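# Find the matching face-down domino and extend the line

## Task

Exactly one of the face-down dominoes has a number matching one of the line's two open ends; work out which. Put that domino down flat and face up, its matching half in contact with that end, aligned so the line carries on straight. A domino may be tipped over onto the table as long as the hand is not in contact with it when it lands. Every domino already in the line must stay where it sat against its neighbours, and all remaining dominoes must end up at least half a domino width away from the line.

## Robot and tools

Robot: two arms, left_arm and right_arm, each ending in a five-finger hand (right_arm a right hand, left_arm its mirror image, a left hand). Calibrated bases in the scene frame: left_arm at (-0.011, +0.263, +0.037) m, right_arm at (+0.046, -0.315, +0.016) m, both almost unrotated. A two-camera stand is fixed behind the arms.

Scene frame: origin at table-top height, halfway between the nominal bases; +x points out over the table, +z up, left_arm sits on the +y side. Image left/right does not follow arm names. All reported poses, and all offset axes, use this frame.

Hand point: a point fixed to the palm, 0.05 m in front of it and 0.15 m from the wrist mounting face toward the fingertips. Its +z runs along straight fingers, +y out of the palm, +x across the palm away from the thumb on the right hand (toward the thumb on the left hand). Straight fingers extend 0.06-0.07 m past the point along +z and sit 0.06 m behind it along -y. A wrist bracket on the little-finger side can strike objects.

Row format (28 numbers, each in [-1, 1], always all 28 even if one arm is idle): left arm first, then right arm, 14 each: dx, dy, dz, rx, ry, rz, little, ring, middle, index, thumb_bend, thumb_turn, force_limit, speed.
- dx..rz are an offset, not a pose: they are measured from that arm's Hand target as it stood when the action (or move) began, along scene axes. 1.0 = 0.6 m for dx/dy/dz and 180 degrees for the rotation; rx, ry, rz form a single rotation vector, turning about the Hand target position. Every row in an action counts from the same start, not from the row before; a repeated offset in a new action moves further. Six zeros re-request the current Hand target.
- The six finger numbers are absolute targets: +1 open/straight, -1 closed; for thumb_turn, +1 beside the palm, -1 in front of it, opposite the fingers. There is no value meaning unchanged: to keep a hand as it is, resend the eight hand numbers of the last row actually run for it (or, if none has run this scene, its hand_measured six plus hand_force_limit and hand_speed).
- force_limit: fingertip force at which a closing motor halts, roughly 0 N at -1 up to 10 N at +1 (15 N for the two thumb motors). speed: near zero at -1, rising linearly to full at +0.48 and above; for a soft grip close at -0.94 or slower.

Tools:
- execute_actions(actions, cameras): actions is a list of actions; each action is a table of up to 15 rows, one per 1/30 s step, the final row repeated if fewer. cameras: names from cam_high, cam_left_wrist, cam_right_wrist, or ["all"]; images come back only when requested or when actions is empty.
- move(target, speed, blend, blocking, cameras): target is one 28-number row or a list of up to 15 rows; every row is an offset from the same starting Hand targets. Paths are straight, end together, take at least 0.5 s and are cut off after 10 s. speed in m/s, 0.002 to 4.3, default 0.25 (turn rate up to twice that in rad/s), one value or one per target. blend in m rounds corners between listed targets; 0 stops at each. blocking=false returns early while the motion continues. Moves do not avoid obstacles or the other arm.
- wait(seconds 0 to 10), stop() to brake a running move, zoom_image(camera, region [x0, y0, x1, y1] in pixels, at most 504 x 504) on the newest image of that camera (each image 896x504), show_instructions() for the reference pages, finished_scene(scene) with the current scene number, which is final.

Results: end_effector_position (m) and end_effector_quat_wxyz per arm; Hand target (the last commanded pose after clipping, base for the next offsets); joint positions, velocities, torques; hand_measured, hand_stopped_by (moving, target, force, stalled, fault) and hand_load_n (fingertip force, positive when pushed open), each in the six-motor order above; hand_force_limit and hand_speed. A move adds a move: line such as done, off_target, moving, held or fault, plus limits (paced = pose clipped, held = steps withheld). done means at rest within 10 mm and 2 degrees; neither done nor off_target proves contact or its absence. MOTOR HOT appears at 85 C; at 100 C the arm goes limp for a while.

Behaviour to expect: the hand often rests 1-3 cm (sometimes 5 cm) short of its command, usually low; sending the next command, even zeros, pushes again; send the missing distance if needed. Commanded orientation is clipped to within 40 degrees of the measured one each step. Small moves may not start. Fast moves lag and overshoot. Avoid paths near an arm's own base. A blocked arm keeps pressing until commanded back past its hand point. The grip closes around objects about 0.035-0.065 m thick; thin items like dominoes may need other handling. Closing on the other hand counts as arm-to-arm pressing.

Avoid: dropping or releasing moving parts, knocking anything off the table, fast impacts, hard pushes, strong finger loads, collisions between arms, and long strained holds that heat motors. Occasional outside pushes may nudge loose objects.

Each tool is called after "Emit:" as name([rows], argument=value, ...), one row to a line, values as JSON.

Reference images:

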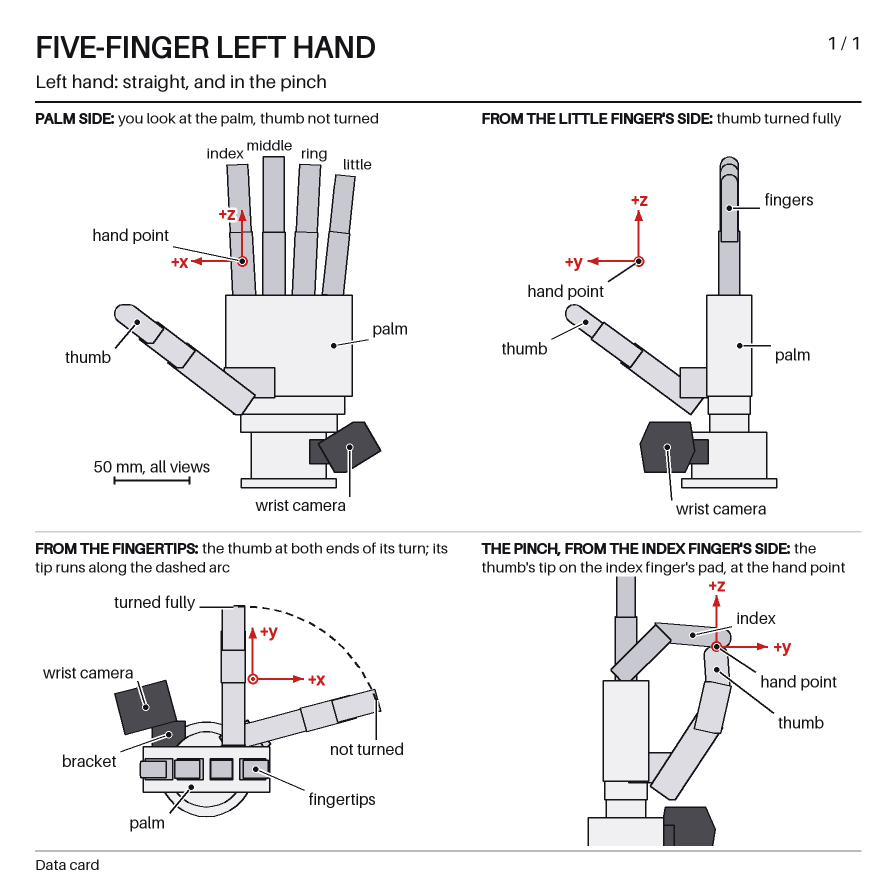

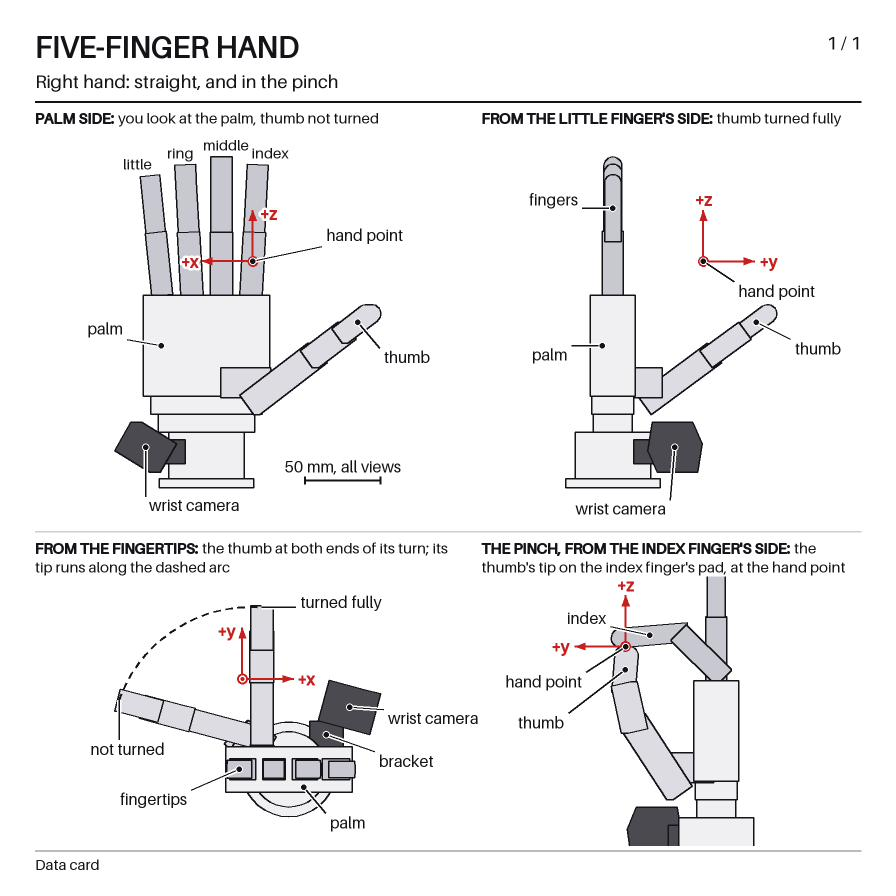

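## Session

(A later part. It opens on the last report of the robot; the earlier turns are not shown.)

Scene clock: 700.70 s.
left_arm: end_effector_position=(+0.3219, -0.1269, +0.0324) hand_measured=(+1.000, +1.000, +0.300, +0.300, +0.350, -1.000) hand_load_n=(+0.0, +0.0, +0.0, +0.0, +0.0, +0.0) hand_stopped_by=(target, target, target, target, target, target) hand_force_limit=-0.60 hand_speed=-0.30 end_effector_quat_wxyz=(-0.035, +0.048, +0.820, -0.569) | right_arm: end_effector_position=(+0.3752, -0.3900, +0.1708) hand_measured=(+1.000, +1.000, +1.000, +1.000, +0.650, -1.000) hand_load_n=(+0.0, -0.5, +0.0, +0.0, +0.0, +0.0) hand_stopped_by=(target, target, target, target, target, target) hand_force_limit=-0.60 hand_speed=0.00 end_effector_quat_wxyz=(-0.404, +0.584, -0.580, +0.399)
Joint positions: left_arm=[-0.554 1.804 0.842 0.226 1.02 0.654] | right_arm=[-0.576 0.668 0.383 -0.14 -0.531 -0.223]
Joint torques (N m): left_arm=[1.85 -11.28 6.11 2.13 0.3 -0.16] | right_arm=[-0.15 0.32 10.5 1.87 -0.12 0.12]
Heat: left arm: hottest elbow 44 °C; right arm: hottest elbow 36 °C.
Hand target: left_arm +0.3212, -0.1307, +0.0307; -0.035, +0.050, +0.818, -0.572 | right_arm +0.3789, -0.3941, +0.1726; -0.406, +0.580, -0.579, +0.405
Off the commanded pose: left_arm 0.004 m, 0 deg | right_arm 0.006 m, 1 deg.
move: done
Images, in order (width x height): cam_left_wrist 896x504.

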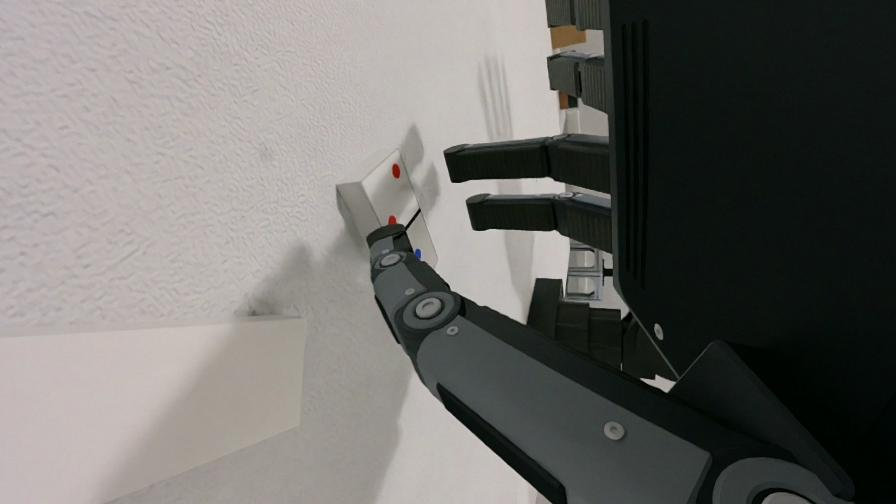

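Emit:
move([
  [-0.003,0.006,-0.012,0,0,0.02,1,1,0.3,0.3,0.35,-1,-0.6,-0.3,0,0,0,0,0,0,1,1,1,1,0.65,-1,-0.6,0],
], speed=0.08, cameras=["cam_left_wrist"])

Scene clock: 711.87 s.
left_arm: end_effector_position=(+0.3216, -0.1234, +0.0255) hand_measured=(+1.000, +1.000, +0.300, +0.300, +0.350, -1.000) hand_load_n=(+0.0, +0.0, +0.0, +0.0, +0.0, +0.0) hand_stopped_by=(target, target, target, target, target, target) hand_force_limit=-0.60 hand_speed=-0.30 end_effector_quat_wxyz=(-0.015, +0.025, +0.821, -0.569) | right_arm: end_effector_position=(+0.3752, -0.3900, +0.1708) hand_measured=(+1.000, +1.000, +1.000, +1.000, +0.650, -1.000) hand_load_n=(+0.0, +0.0, +0.0, +0.0, +0.0, +0.0) hand_stopped_by=(target, target, target, target, target, target) hand_force_limit=-0.60 hand_speed=0.00 end_effector_quat_wxyz=(-0.404, +0.584, -0.580, +0.399)
Joint positions: left_arm=[-0.555 1.804 0.793 0.34 0.971 0.585] | right_arm=[-0.576 0.668 0.383 -0.14 -0.531 -0.223]
Joint torques (N m): left_arm=[1.73 -10.93 5.75 2.17 0.26 -0.16] | right_arm=[-0.21 0.38 10.48 1.84 -0.12 0.13]
Heat: left arm: hottest elbow 42 °C; right arm: hottest elbow 36 °C.
Hand target: left_arm +0.3195, -0.1272, +0.0237; -0.017, +0.024, +0.819, -0.573 | right_arm +0.3789, -0.3941, +0.1726; -0.406, +0.580, -0.579, +0.405
Off the commanded pose: left_arm 0.005 m, 1 deg | right_arm 0.006 m, 1 deg.
move: done
Images, in order (width x height): cam_left_wrist 896x504.

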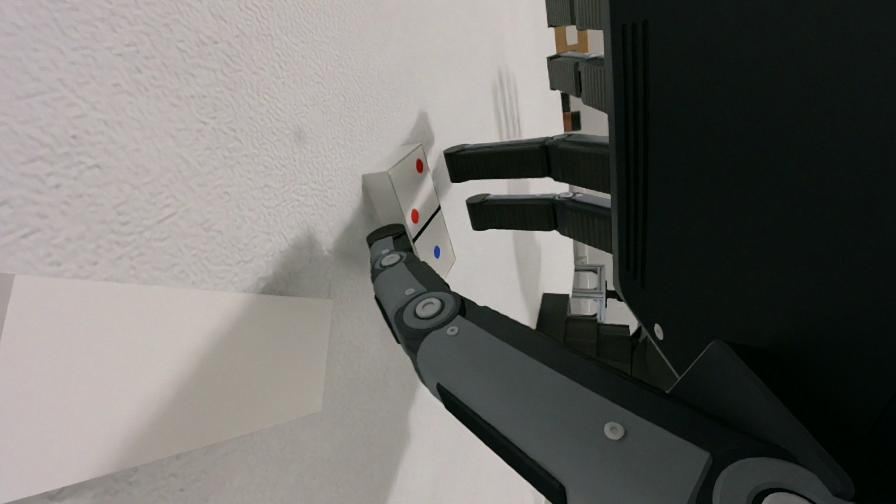

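Emit:
move([
  [0.0,-0.012,-0.0135,0,0,0,1,1,0.3,0.3,0.35,-1,-0.6,-0.3,0,0,0,0,0,0,1,1,1,1,0.65,-1,-0.6,0],
], speed=0.08, cameras=["cam_left_wrist"])

Scene clock: 716.83 s.
left_arm: end_effector_position=(+0.3197, -0.1285, +0.0190) hand_measured=(+1.000, +1.000, +0.300, +0.300, +0.350, -1.000) hand_load_n=(+0.0, +0.0, +0.0, +0.0, -1.0, +0.0) hand_stopped_by=(target, target, target, target, target, target) hand_force_limit=-0.60 hand_speed=-0.30 end_effector_quat_wxyz=(-0.017, +0.022, +0.821, -0.570) | right_arm: end_effector_position=(+0.3752, -0.3900, +0.1708) hand_measured=(+1.000, +1.000, +1.000, +1.000, +0.650, -1.000) hand_load_n=(+0.0, +0.0, +0.0, +0.0, +0.0, +0.0) hand_stopped_by=(target, target, target, target, target, target) hand_force_limit=-0.60 hand_speed=0.00 end_effector_quat_wxyz=(-0.404, +0.584, -0.580, +0.399)
Joint positions: left_arm=[-0.566 1.826 0.793 0.375 0.962 0.562] | right_arm=[-0.576 0.668 0.383 -0.14 -0.531 -0.223]
Joint torques (N m): left_arm=[1.61 -10.58 6.3 2.14 0.22 -0.15] | right_arm=[-0.21 0.38 10.48 1.84 -0.12 0.12]
Heat: left arm: hottest elbow 42 °C; right arm: hottest elbow 36 °C.
Hand target: left_arm +0.3196, -0.1343, +0.0157; -0.017, +0.024, +0.819, -0.573 | right_arm +0.3789, -0.3941, +0.1726; -0.406, +0.580, -0.579, +0.405
Off the commanded pose: left_arm 0.007 m, 0 deg | right_arm 0.006 m, 1 deg.
move: done
Images, in order (width x height): cam_left_wrist 896x504.

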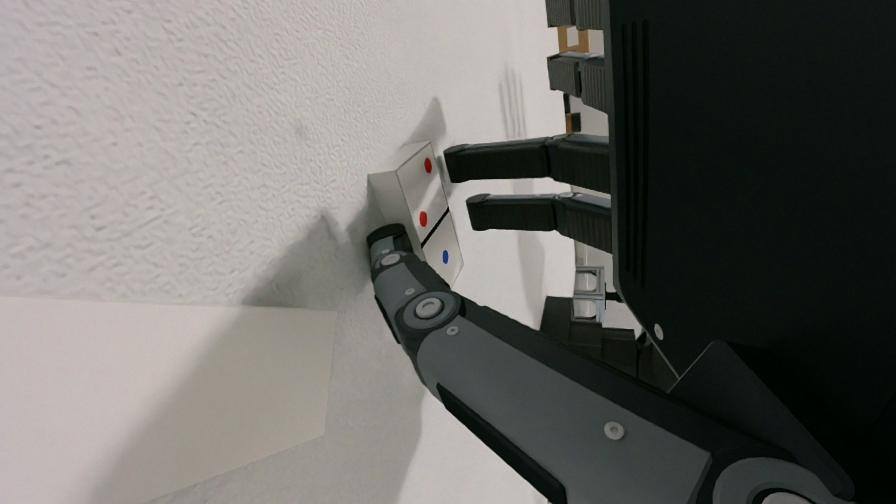

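Emit:
move([
  [0.0,0.006,0.0,0,0,0,1,1,0.3,0.3,0.35,-1,-0.6,-0.3,0,0,0,0,0,0,1,1,1,1,0.65,-1,-0.6,0],
  [0.0,0.006,0.0,0,0,0,1,1,-0.15,-0.15,0.35,-1,-0.6,-0.85,0,0,0,0,0,0,1,1,1,1,0.65,-1,-0.6,0],
], speed=0.08, cameras=["cam_left_wrist","cam_high"])

Scene clock: 728.43 s.
left_arm: end_effector_position=(+0.3201, -0.1290, +0.0196) hand_measured=(+1.000, +1.000, +0.038, +0.024, +0.350, -1.000) hand_load_n=(+0.0, +0.0, +1.0, +5.0, +2.5, -2.0) hand_stopped_by=(target, target, force, force, target, target) hand_force_limit=-0.60 hand_speed=-0.85 end_effector_quat_wxyz=(-0.016, +0.023, +0.820, -0.571) | right_arm: end_effector_position=(+0.3752, -0.3900, +0.1708) hand_measured=(+1.000, +1.000, +1.000, +1.000, +0.650, -1.000) hand_load_n=(+0.0, -0.5, +0.0, +0.0, +0.0, +0.0) hand_stopped_by=(target, target, target, target, target, target) hand_force_limit=-0.60 hand_speed=0.00 end_effector_quat_wxyz=(-0.404, +0.584, -0.580, +0.399)
Joint positions: left_arm=[-0.566 1.826 0.793 0.38 0.964 0.562] | right_arm=[-0.576 0.668 0.383 -0.14 -0.531 -0.223]
Joint torques (N m): left_arm=[2.14 -10.81 5.86 1.78 0.32 -0.07] | right_arm=[-0.21 0.38 10.47 1.84 -0.12 0.13]
Heat: left arm: hottest elbow 41 °C; right arm: hottest elbow 36 °C.
Hand target: left_arm +0.3196, -0.1307, +0.0157; -0.017, +0.024, +0.819, -0.573 | right_arm +0.3789, -0.3941, +0.1726; -0.406, +0.580, -0.579, +0.405
Off the commanded pose: left_arm 0.004 m, 0 deg | right_arm 0.006 m, 1 deg.
move: done
Images, in order (width x height): cam_high 896x504, cam_left_wrist 896x504.

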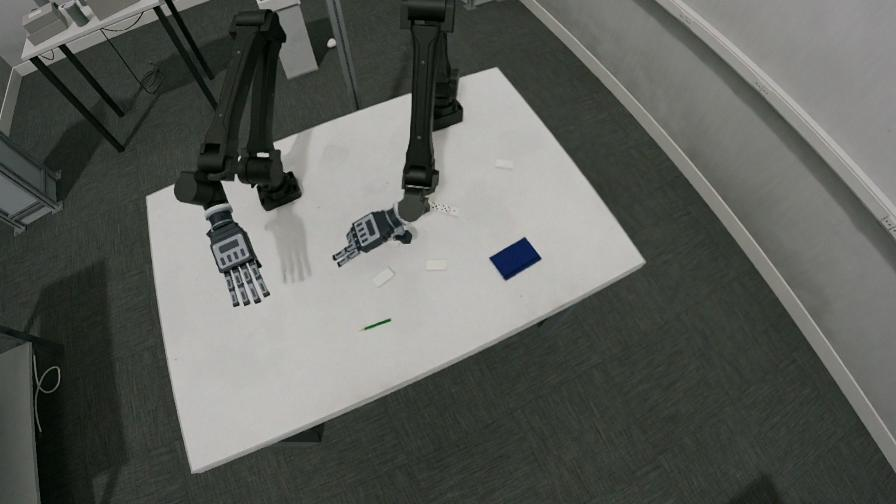

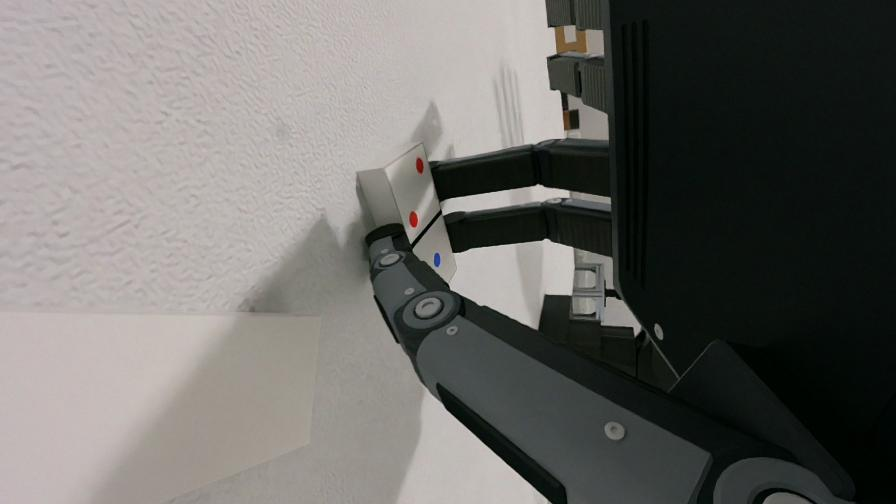

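Emit:
move([
  [0.0,0.0,0.15,0,0,0,1,1,-0.15,-0.15,0.35,-1,-0.6,-0.85,0,0,0,0,0,0,1,1,1,1,0.65,-1,-0.6,0],
  [0.099,0.5445,0.16,0,0,0.2856,1,1,-0.15,-0.15,0.35,-1,-0.6,-0.85,0,0,0,0,0,0,1,1,1,1,0.65,-1,-0.6,0],
], speed=[0.12,0.25], blend=[0.03,0], cameras=["cam_left_wrist","cam_high"])

Scene clock: 740.07 s.
left_arm: end_effector_position=(+0.3767, +0.1949, +0.1020) hand_measured=(+1.000, +1.000, +0.038, +0.024, +0.350, -1.000) hand_load_n=(+0.0, +0.0, +1.0, +3.5, +4.0, -1.5) hand_stopped_by=(target, target, force, force, target, target) hand_force_limit=-0.60 hand_speed=-0.85 end_effector_quat_wxyz=(+0.226, -0.335, +0.754, -0.518) | right_arm: end_effector_position=(+0.3752, -0.3900, +0.1708) hand_measured=(+1.000, +1.000, +1.000, +1.000, +0.650, -1.000) hand_load_n=(+0.0, +0.0, +0.0, +0.0, +0.0, +0.0) hand_stopped_by=(target, target, target, target, target, target) hand_force_limit=-0.60 hand_speed=0.00 end_effector_quat_wxyz=(-0.404, +0.584, -0.580, +0.399)
Joint positions: left_arm=[0.206 1.273 0.452 0.23 0.864 0.467] | right_arm=[-0.576 0.668 0.383 -0.14 -0.531 -0.223]
Joint torques (N m): left_arm=[2.78 -7.24 7.43 1.57 0.41 -0.14] | right_arm=[-0.21 0.38 10.47 1.84 -0.12 0.13]
Heat: left arm: hottest elbow 40 °C; right arm: hottest elbow 36 °C.
Hand target: left_arm +0.3789, +0.1960, +0.1115; +0.233, -0.334, +0.749, -0.523 | right_arm +0.3789, -0.3941, +0.1726; -0.406, +0.580, -0.579, +0.405
Off the commanded pose: left_arm 0.010 m, 1 deg | right_arm 0.006 m, 1 deg.
move: done
Images, in order (width x height): cam_high 896x504, cam_left_wrist 896x504.

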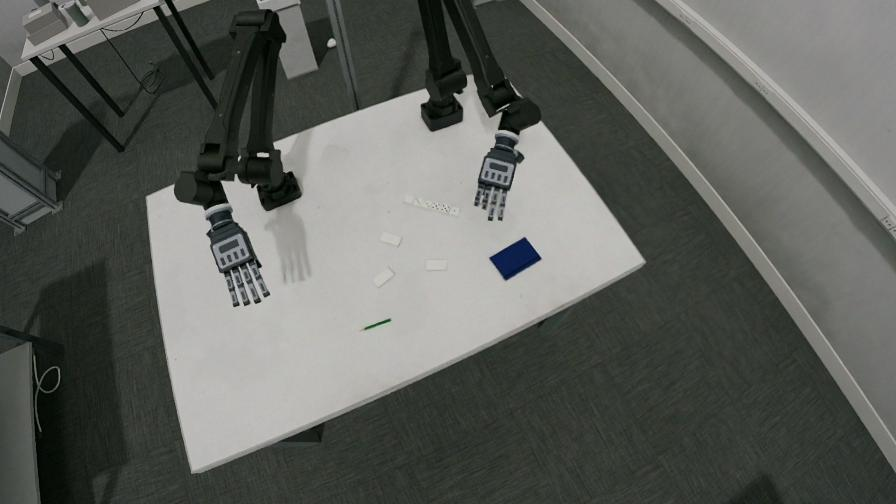

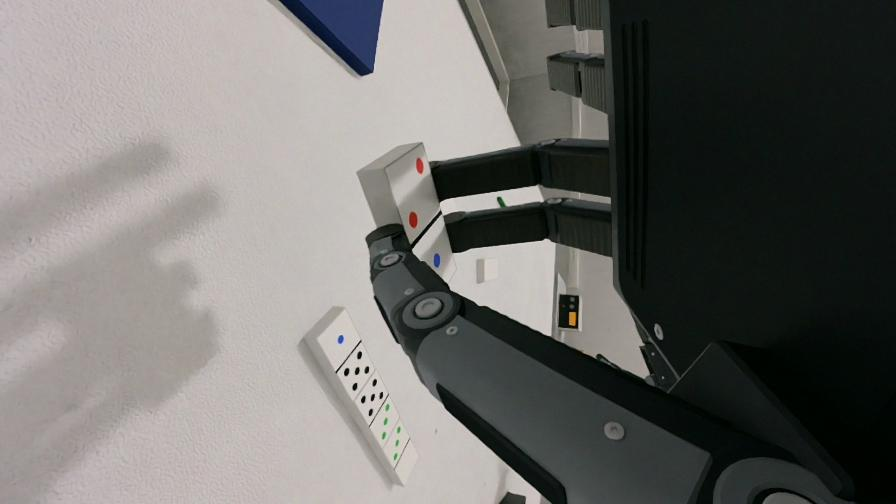

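Emit:
zoom_image(camera="cam_left_wrist", region=[290, 290, 440, 500])

Scaled by 2.400.

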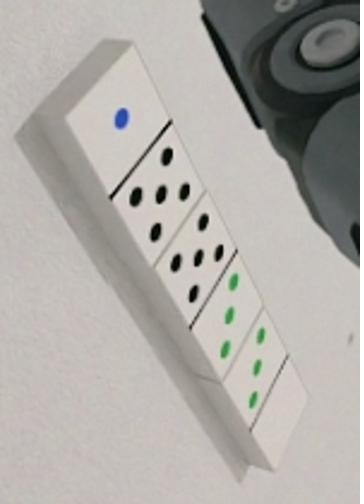

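Emit:
zoom_image(camera="cam_left_wrist", region=[340, 120, 480, 300])

Scaled by 2.800.

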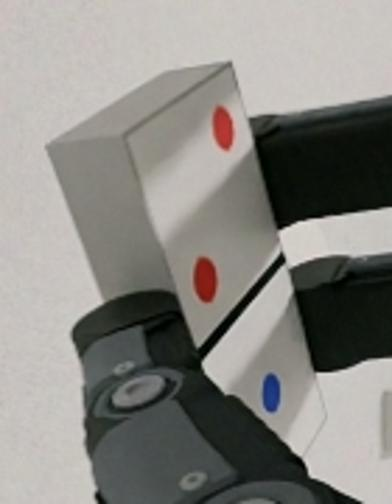

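Emit:
move([
  [0.0,0.0,-0.132,0,0,0.018,1,1,-0.15,-0.15,0.35,-1,-0.6,-0.85,0,0,0,0,0,0,1,1,1,1,0.65,-1,-0.6,0],
], speed=0.15, cameras=["cam_left_wrist"])

Emit:
zoom_image(camera="cam_left_wrist", region=[340, 120, 540, 420])

Scene clock: 776.70 s.
left_arm: end_effector_position=(+0.3777, +0.1996, +0.0317) hand_measured=(+1.000, +1.000, +0.038, +0.024, +0.350, -1.000) hand_load_n=(+0.0, +0.0, +1.0, +3.5, +3.5, -1.5) hand_stopped_by=(target, target, force, force, target, target) hand_force_limit=-0.60 hand_speed=-0.85 end_effector_quat_wxyz=(+0.248, -0.355, +0.743, -0.511) | right_arm: end_effector_position=(+0.3752, -0.3900, +0.1708) hand_measured=(+1.000, +1.000, +1.000, +1.000, +0.650, -1.000) hand_load_n=(+0.0, +0.0, +0.0, +0.0, +0.0, +0.0) hand_stopped_by=(target, target, target, target, target, target) hand_force_limit=-0.60 hand_speed=0.00 end_effector_quat_wxyz=(-0.404, +0.584, -0.580, +0.399)
Joint positions: left_arm=[0.205 1.54 0.364 0.636 0.809 0.414] | right_arm=[-0.576 0.668 0.383 -0.14 -0.531 -0.223]
Joint torques (N m): left_arm=[1.61 -6.24 4.6 2.41 0.15 -0.16] | right_arm=[-0.09 0.38 10.47 1.84 -0.11 0.13]
Heat: left arm: hottest elbow 40 °C; right arm: hottest elbow 36 °C.
Hand target: left_arm +0.3789, +0.1959, +0.0323; +0.248, -0.355, +0.739, -0.517 | right_arm +0.3789, -0.3941, +0.1726; -0.406, +0.580, -0.579, +0.405
Off the commanded pose: left_arm 0.004 m, 1 deg | right_arm 0.006 m, 1 deg.
move: done
Images, in order (width x height): cam_left_wrist 896x504.

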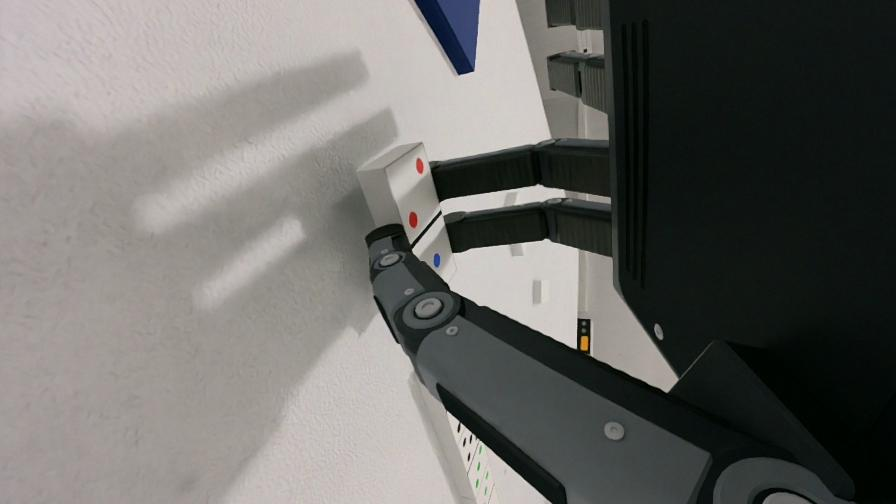

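Scaled by 1.680.

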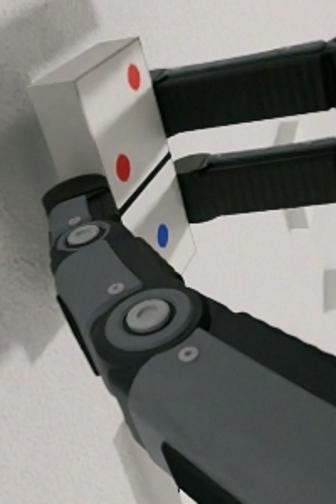

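Emit:
move([
  [0,0,0,0,0,0,1,1,-0.15,-0.15,0.35,-1,-0.6,-0.85,-0.035,0.64,0.02,-0.097,0.2074,0.2656,1,1,1,1,1,1,-0.6,0],
  [0,0,0,0,0,0,1,1,-0.15,-0.15,0.35,-1,-0.6,-0.85,-0.035,0.70,-0.01,-0.097,0.2074,0.2656,1,1,1,1,1,1,-0.6,0],
], speed=[0.3,0.1], blend=[0.02,0], cameras=["cam_right_wrist","cam_high"])

Scene clock: 816.30 s.
left_arm: end_effector_position=(+0.3777, +0.1995, +0.0318) hand_measured=(+1.000, +1.000, +0.038, +0.024, +0.350, -1.000) hand_load_n=(+0.0, +0.0, +1.0, +4.0, +4.0, -1.5) hand_stopped_by=(target, target, force, force, target, target) hand_force_limit=-0.60 hand_speed=-0.85 end_effector_quat_wxyz=(+0.247, -0.356, +0.742, -0.511) | right_arm: end_effector_position=(+0.3414, +0.0015, +0.1442) hand_measured=(+1.000, +1.000, +1.000, +1.000, +1.000, +1.000) hand_load_n=(+0.0, +0.0, +0.0, +0.0, +0.0, +0.0) hand_stopped_by=(target, target, target, target, target, target) hand_force_limit=-0.60 hand_speed=0.00 end_effector_quat_wxyz=(-0.215, +0.914, -0.334, +0.078)
Joint positions: left_arm=[0.205 1.54 0.364 0.636 0.809 0.413] | right_arm=[0.727 1.358 1.04 -0.795 -0.059 -0.116]
Joint torques (N m): left_arm=[1.73 -6.36 4.6 2.48 0.16 -0.16] | right_arm=[1.26 -8.82 15.04 0.73 0 0.14]
Heat: left arm: hottest elbow 37 °C; right arm: hottest elbow 37 °C.
Hand target: left_arm +0.3789, +0.1959, +0.0323; +0.248, -0.355, +0.739, -0.517 | right_arm +0.3579, +0.0258, +0.1666; -0.243, +0.908, -0.331, +0.089
Off the commanded pose: left_arm 0.004 m, 1 deg | right_arm 0.037 m, 4 deg.
move: off_target (right_arm)
Images, in order (width x height): cam_high 896x504, cam_right_wrist 896x504.

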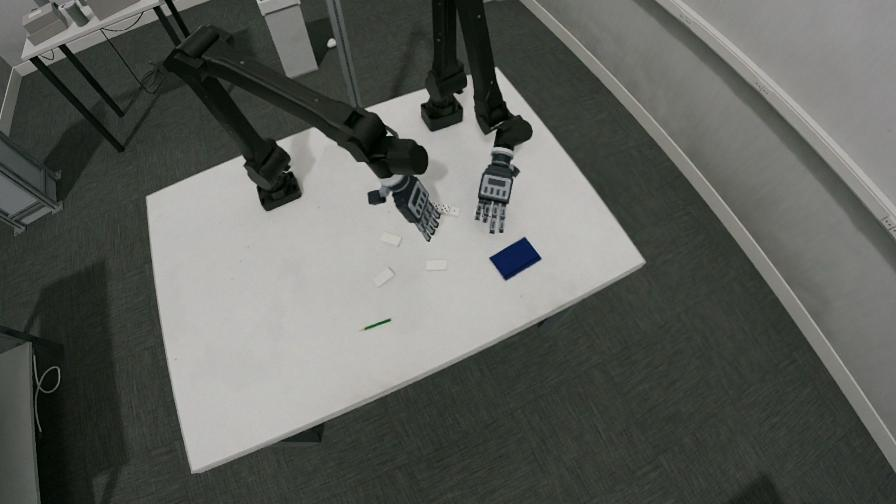

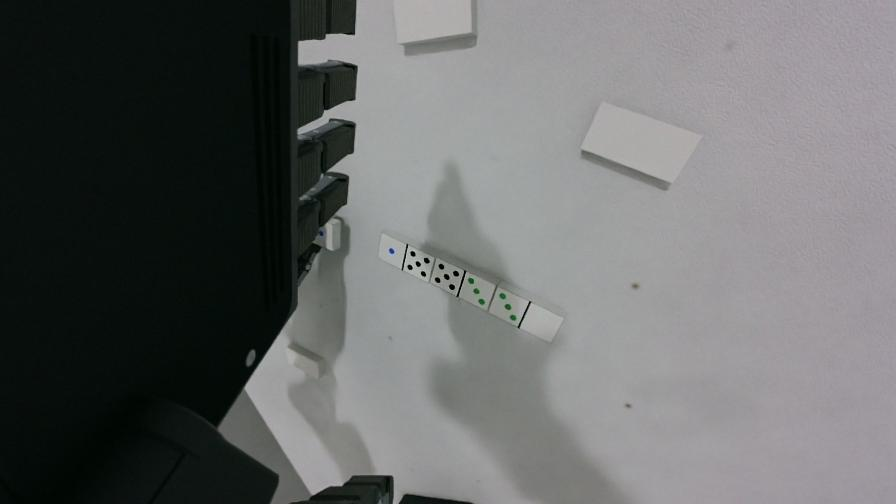

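Emit:
move([
  [0,0,0,0,0,0,1,1,-0.15,-0.15,0.35,-1,-0.6,-0.85,-0.01,-0.01,-0.025,0.051,-0.043,0,1,1,1,1,1,1,-0.6,0],
], speed=0.15, cameras=["cam_right_wrist"])

Scene clock: 826.67 s.
left_arm: end_effector_position=(+0.3777, +0.1995, +0.0318) hand_measured=(+1.000, +1.000, +0.038, +0.024, +0.350, -1.000) hand_load_n=(-0.5, +0.0, +1.0, +3.5, +3.5, -1.5) hand_stopped_by=(target, target, force, force, target, target) hand_force_limit=-0.60 hand_speed=-0.85 end_effector_quat_wxyz=(+0.247, -0.356, +0.742, -0.511) | right_arm: end_effector_position=(+0.3488, +0.0145, +0.1387) hand_measured=(+1.000, +1.000, +1.000, +1.000, +1.000, +1.000) hand_load_n=(+0.0, +0.0, +0.0, +0.0, +0.0, +0.0) hand_stopped_by=(target, target, target, target, target, target) hand_force_limit=-0.60 hand_speed=0.00 end_effector_quat_wxyz=(-0.315, +0.886, -0.318, +0.117)
Joint positions: left_arm=[0.205 1.54 0.364 0.636 0.809 0.413] | right_arm=[0.727 1.268 0.884 -0.505 -0.082 -0.113]
Joint torques (N m): left_arm=[1.73 -6.07 4.62 2.43 0.16 -0.16] | right_arm=[0.26 -10.64 9.7 1.42 -0.26 0.14]
Heat: left arm: hottest elbow 37 °C; right arm: hottest elbow 37 °C.
Hand target: left_arm +0.3789, +0.1959, +0.0323; +0.248, -0.355, +0.739, -0.517 | right_arm +0.3519, +0.0198, +0.1515; -0.337, +0.877, -0.320, +0.123
Off the commanded pose: left_arm 0.004 m, 1 deg | right_arm 0.014 m, 3 deg.
move: off_target (right_arm)
Images, in order (width x height): cam_right_wrist 896x504.

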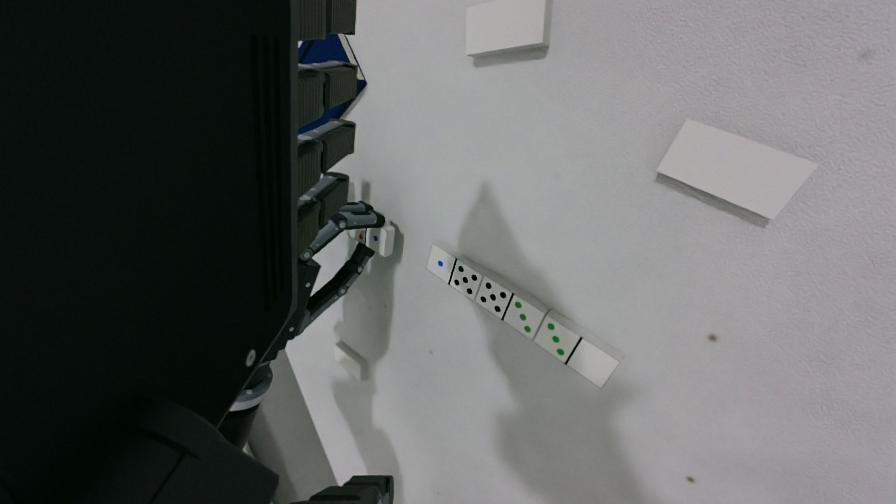

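Emit:
zoom_image(camera="cam_right_wrist", region=[340, 195, 500, 315])

Scaled by 3.150.

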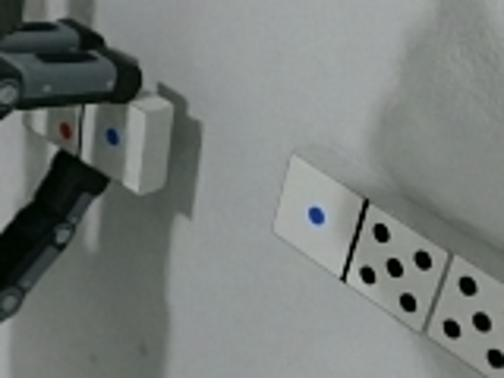

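Emit:
move([
  [0,0,-0.0185,0,0,0,1,1,-0.15,-0.15,0.35,-1,-0.6,-0.85,0,0,0,0,0,0,1,1,1,1,1,1,-0.6,0],
], speed=0.06, cameras=["cam_right_wrist","cam_left_wrist"])

Emit:
zoom_image(camera="cam_right_wrist", region=[340, 195, 500, 315])

Scene clock: 838.23 s.
left_arm: end_effector_position=(+0.3795, +0.1998, +0.0215) hand_measured=(+1.000, +1.000, +0.038, +0.024, +0.350, -1.000) hand_load_n=(+0.0, +0.0, +1.0, +4.0, +4.0, -1.5) hand_stopped_by=(target, target, force, force, target, target) hand_force_limit=-0.60 hand_speed=-0.85 end_effector_quat_wxyz=(+0.249, -0.355, +0.742, -0.512) | right_arm: end_effector_position=(+0.3488, +0.0145, +0.1387) hand_measured=(+1.000, +1.000, +1.000, +1.000, +1.000, +1.000) hand_load_n=(+0.0, -0.5, +0.0, +0.0, +0.0, -0.5) hand_stopped_by=(target, target, target, target, target, target) hand_force_limit=-0.60 hand_speed=0.00 end_effector_quat_wxyz=(-0.315, +0.886, -0.318, +0.117)
Joint positions: left_arm=[0.205 1.593 0.364 0.693 0.809 0.413] | right_arm=[0.727 1.268 0.884 -0.505 -0.082 -0.113]
Joint torques (N m): left_arm=[1.67 -6.53 3.92 2.41 0.16 -0.16] | right_arm=[0.21 -10.75 9.72 1.43 -0.26 0.14]
Heat: left arm: hottest elbow 37 °C; right arm: hottest elbow 37 °C.
Hand target: left_arm +0.3789, +0.1959, +0.0213; +0.248, -0.355, +0.739, -0.517 | right_arm +0.3519, +0.0198, +0.1515; -0.337, +0.877, -0.320, +0.123
Off the commanded pose: left_arm 0.004 m, 1 deg | right_arm 0.014 m, 3 deg.
move: off_target (right_arm)
Images, in order (width x height): cam_left_wrist 896x504, cam_right_wrist 896x504.

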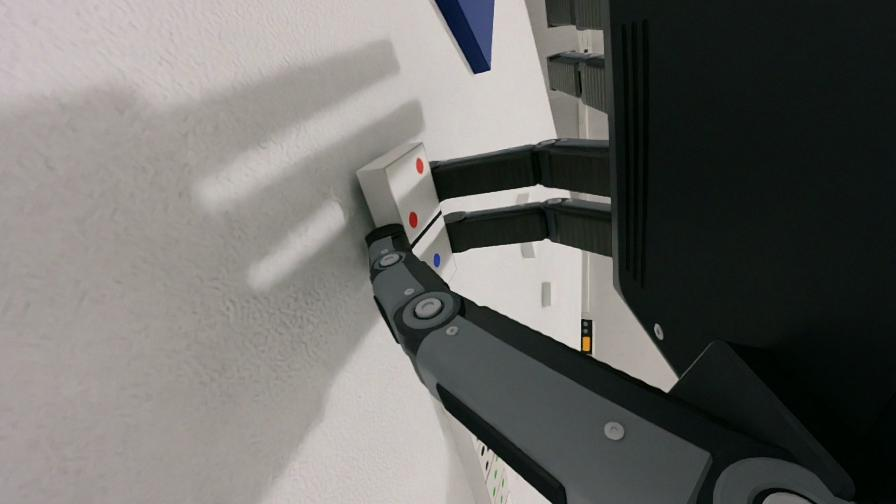

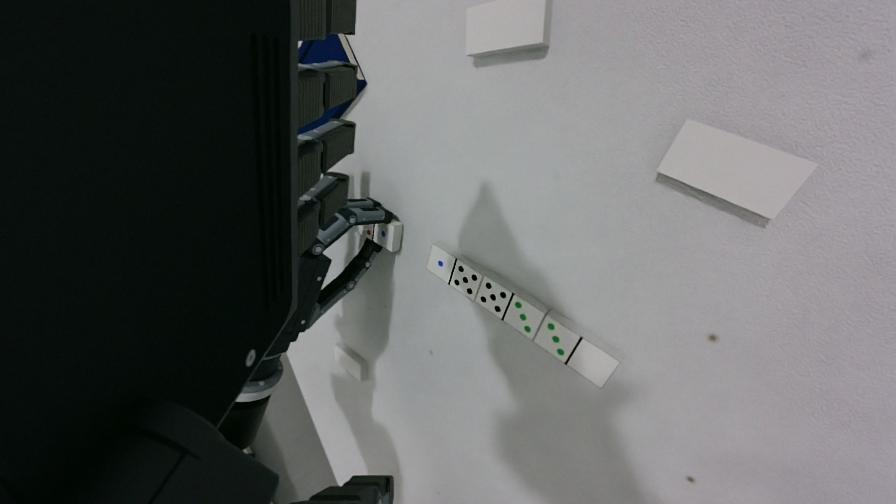

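Scaled by 3.150.

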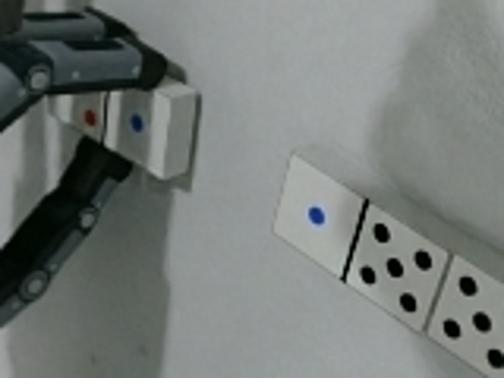

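Emit:
zoom_image(camera="cam_right_wrist", region=[355, 210, 455, 285])

Scaled by 5.040.

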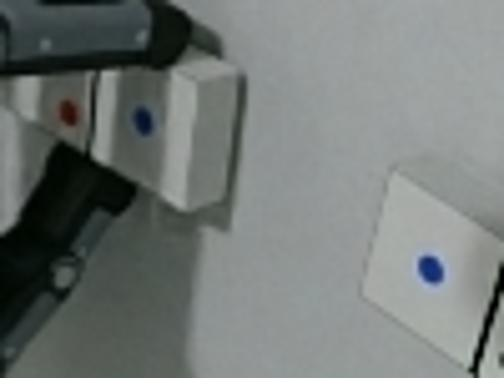

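Emit:
move([
  [0,0,-0.003,0,0,0,1,1,-0.15,-0.15,0.35,-1,-0.6,-0.85,0,0,0,0,0,0,1,1,1,1,1,1,-0.6,0],
  [0,0,-0.003,0,0,0,1,1,0.3,0.3,0.35,-1,-0.6,-0.6,0,0,0,0,0,0,1,1,1,1,1,1,-0.6,0],
  [0,0,0.14,0,0,0,1,1,0.3,0.3,0.35,-1,-0.6,-0.6,0,0,0,0,0,0,1,1,1,1,1,1,-0.6,0],
], speed=0.08, cameras=["cam_right_wrist","cam_left_wrist"])

Emit:
zoom_image(camera="cam_right_wrist", region=[340, 195, 500, 315])

Emit:
zoom_image(camera="cam_left_wrist", region=[240, 150, 440, 500])

Scene clock: 866.73 s.
left_arm: end_effector_position=(+0.3583, +0.1949, +0.0824) hand_measured=(+1.000, +1.000, +0.300, +0.300, +0.350, -1.000) hand_load_n=(+0.0, +0.0, +0.0, +0.0, +0.0, +0.0) hand_stopped_by=(target, target, target, target, target, target) hand_force_limit=-0.60 hand_speed=-0.60 end_effector_quat_wxyz=(+0.231, -0.369, +0.743, -0.509) | right_arm: end_effector_position=(+0.3488, +0.0145, +0.1387) hand_measured=(+1.000, +1.000, +1.000, +1.000, +1.000, +1.000) hand_load_n=(+0.0, +0.0, +0.0, +0.0, +0.0, +0.0) hand_stopped_by=(target, target, target, target, target, target) hand_force_limit=-0.60 hand_speed=0.00 end_effector_quat_wxyz=(-0.315, +0.886, -0.318, +0.117)
Joint positions: left_arm=[0.205 1.265 0.37 0.318 0.809 0.405] | right_arm=[0.727 1.268 0.884 -0.505 -0.082 -0.113]
Joint torques (N m): left_arm=[1.85 -6.65 10.93 0.95 0.21 -0.09] | right_arm=[0.32 -10.64 9.69 1.43 -0.26 0.14]
Heat: left arm: hottest elbow 36 °C; right arm: hottest elbow 37 °C.
Hand target: left_arm +0.3790, +0.1960, +0.1054; +0.248, -0.355, +0.739, -0.517 | right_arm +0.3519, +0.0198, +0.1515; -0.337, +0.877, -0.320, +0.123
Off the commanded pose: left_arm 0.031 m, 3 deg | right_arm 0.014 m, 3 deg.
move: off_target (left_arm, right_arm)
Images, in order (width x height): cam_left_wrist 896x504, cam_right_wrist 896x504.

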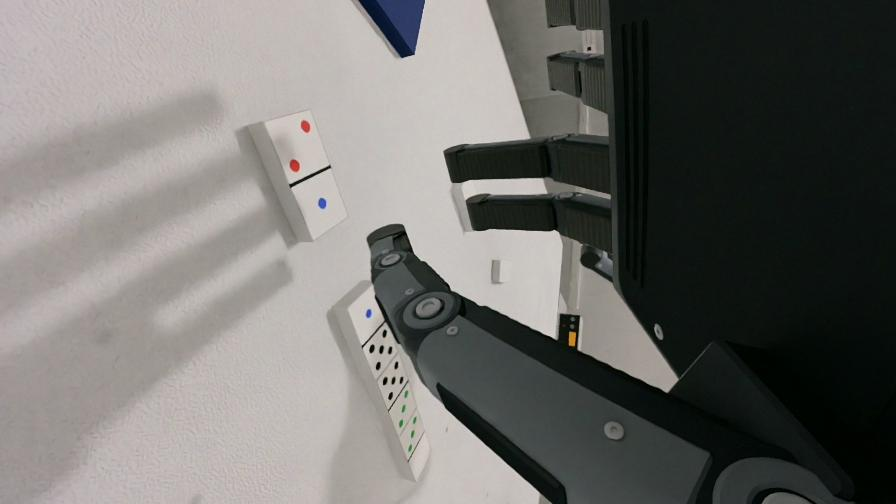

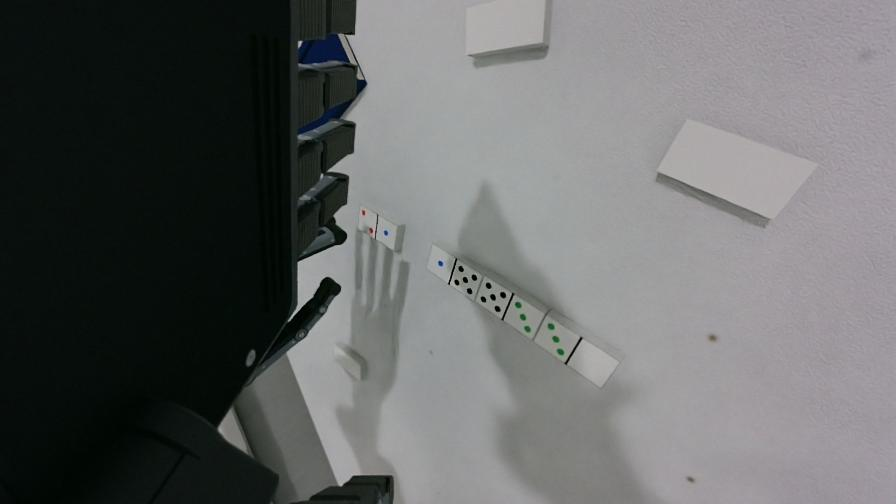

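Scaled by 3.150.

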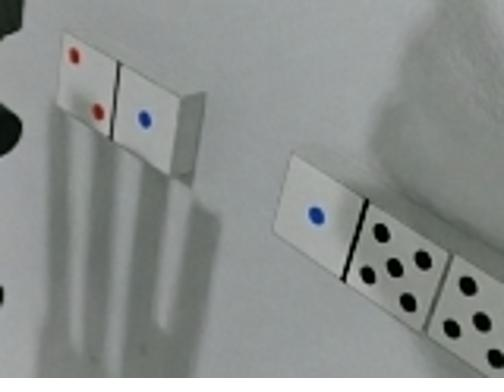

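Scaled by 1.440.

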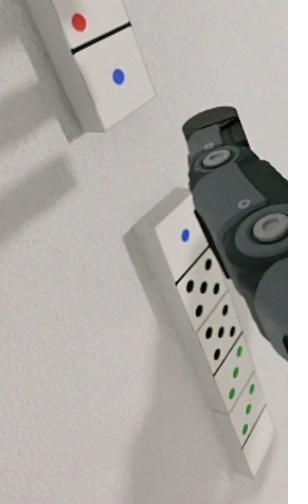

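Emit:
zoom_image(camera="cam_right_wrist", region=[350, 195, 640, 400])

Emit:
zoom_image(camera="cam_right_wrist", region=[350, 195, 450, 285])

Emit:
zoom_image(camera="cam_right_wrist", region=[520, 300, 640, 400])

Scaled by 1.738.

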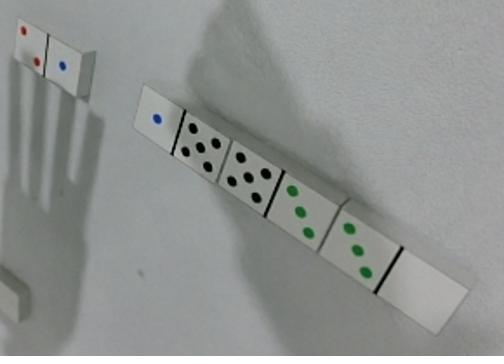

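Scaled by 5.040.

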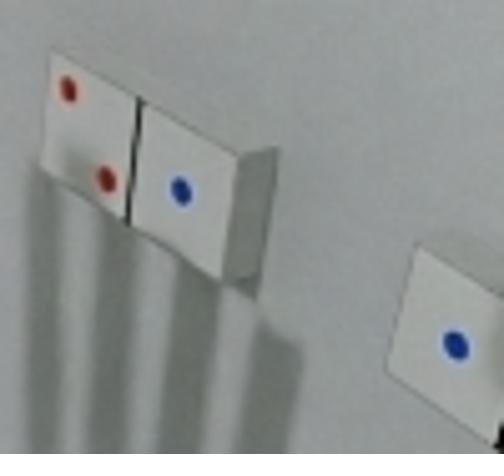

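Scaled by 4.200.

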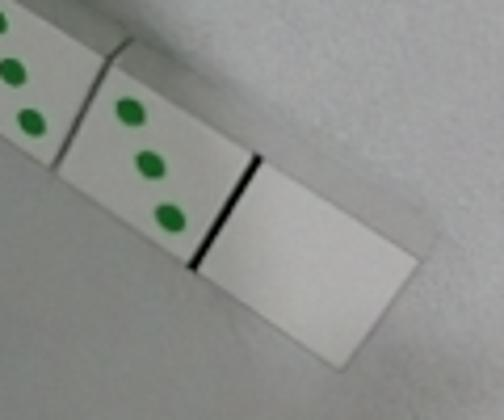

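Emit:
zoom_image(camera="cam_left_wrist", region=[230, 100, 370, 250])

Emit:
zoom_image(camera="cam_left_wrist", region=[320, 270, 440, 490])

Scaled by 3.360.

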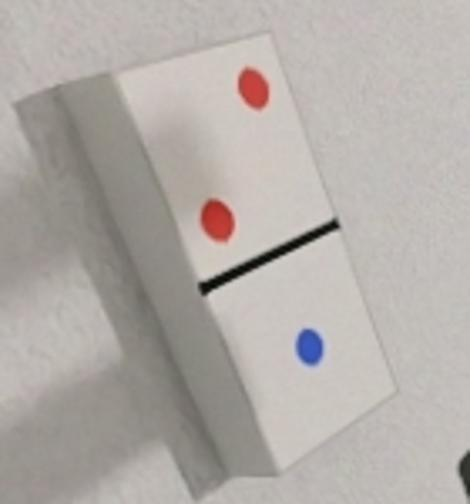

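Scaled by 2.291.

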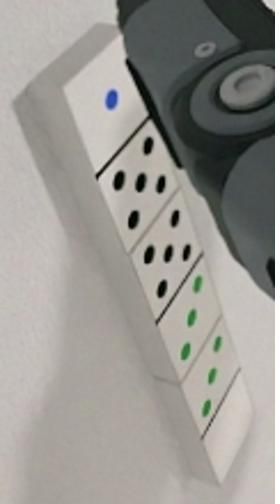

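Emit:
move([
  [0,0,-0.1,0,0,0,1,1,0.3,0.3,0.35,-1,-0.6,-0.6,0,0,0,0,0,0,1,1,1,1,1,1,-0.6,0],
  [0,0,-0.144,0,0,0,1,1,0.3,0.3,0.35,-1,-0.6,-0.6,0,0,0,0,0,0,1,1,1,1,1,1,-0.6,0],
], speed=[0.12,0.06], cameras=["cam_left_wrist","cam_right_wrist"])

Scene clock: 932.83 s.
left_arm: end_effector_position=(+0.3779, +0.1991, +0.0189) hand_measured=(+1.000, +1.000, +0.300, +0.300, +0.350, -1.000) hand_load_n=(+0.0, +0.0, +0.0, +0.0, +0.0, +0.0) hand_stopped_by=(target, target, target, target, target, target) hand_force_limit=-0.60 hand_speed=-0.60 end_effector_quat_wxyz=(+0.245, -0.361, +0.740, -0.513) | right_arm: end_effector_position=(+0.3488, +0.0145, +0.1387) hand_measured=(+1.000, +1.000, +1.000, +1.000, +1.000, +1.000) hand_load_n=(+0.0, +0.0, +0.0, +0.0, +0.0, -0.5) hand_stopped_by=(target, target, target, target, target, target) hand_force_limit=-0.60 hand_speed=0.00 end_effector_quat_wxyz=(-0.315, +0.886, -0.318, +0.117)
Joint positions: left_arm=[0.205 1.604 0.361 0.705 0.807 0.399] | right_arm=[0.727 1.268 0.884 -0.505 -0.082 -0.113]
Joint torques (N m): left_arm=[1.73 -6.53 4.1 2.44 0.2 -0.09] | right_arm=[0.21 -10.64 9.69 1.42 -0.26 0.14]
Heat: left arm: hottest elbow 40 °C; right arm: hottest elbow 36 °C.
Hand target: left_arm +0.3789, +0.1960, +0.0189; +0.248, -0.355, +0.739, -0.517 | right_arm +0.3519, +0.0198, +0.1515; -0.337, +0.877, -0.320, +0.123
Off the commanded pose: left_arm 0.003 m, 1 deg | right_arm 0.014 m, 3 deg.
move: off_target (right_arm)
Images, in order (width x height): cam_left_wrist 896x504, cam_right_wrist 896x504.

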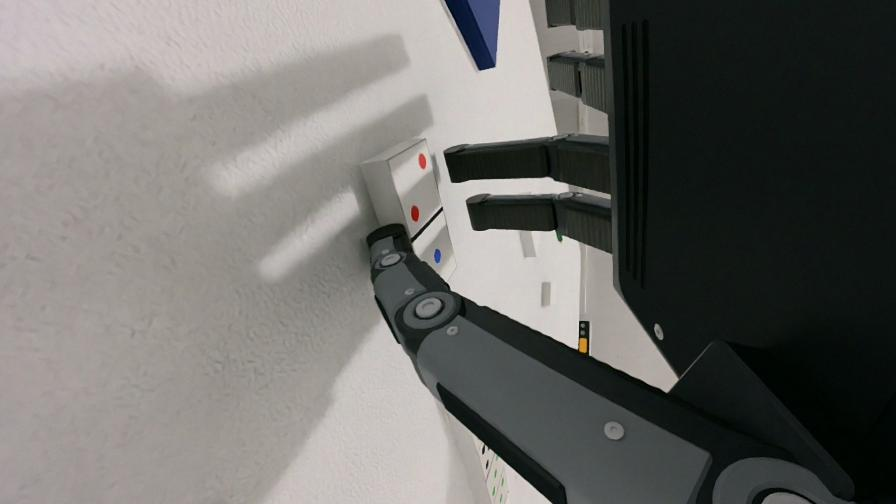

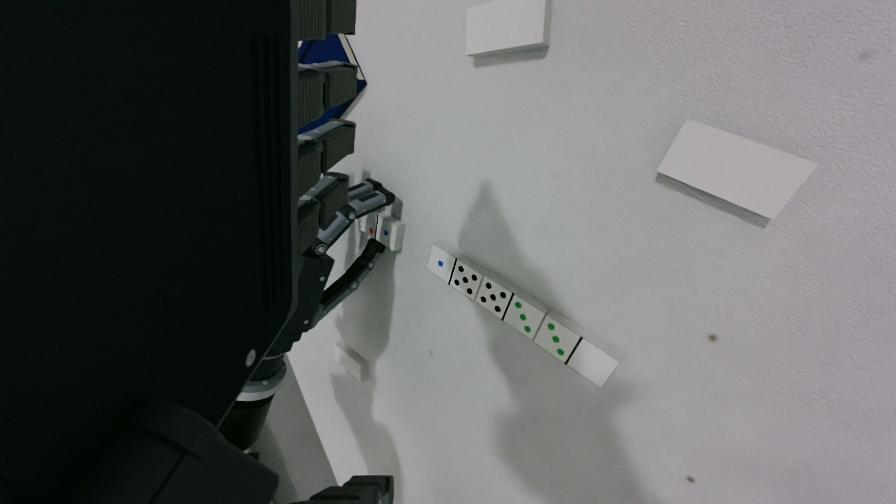

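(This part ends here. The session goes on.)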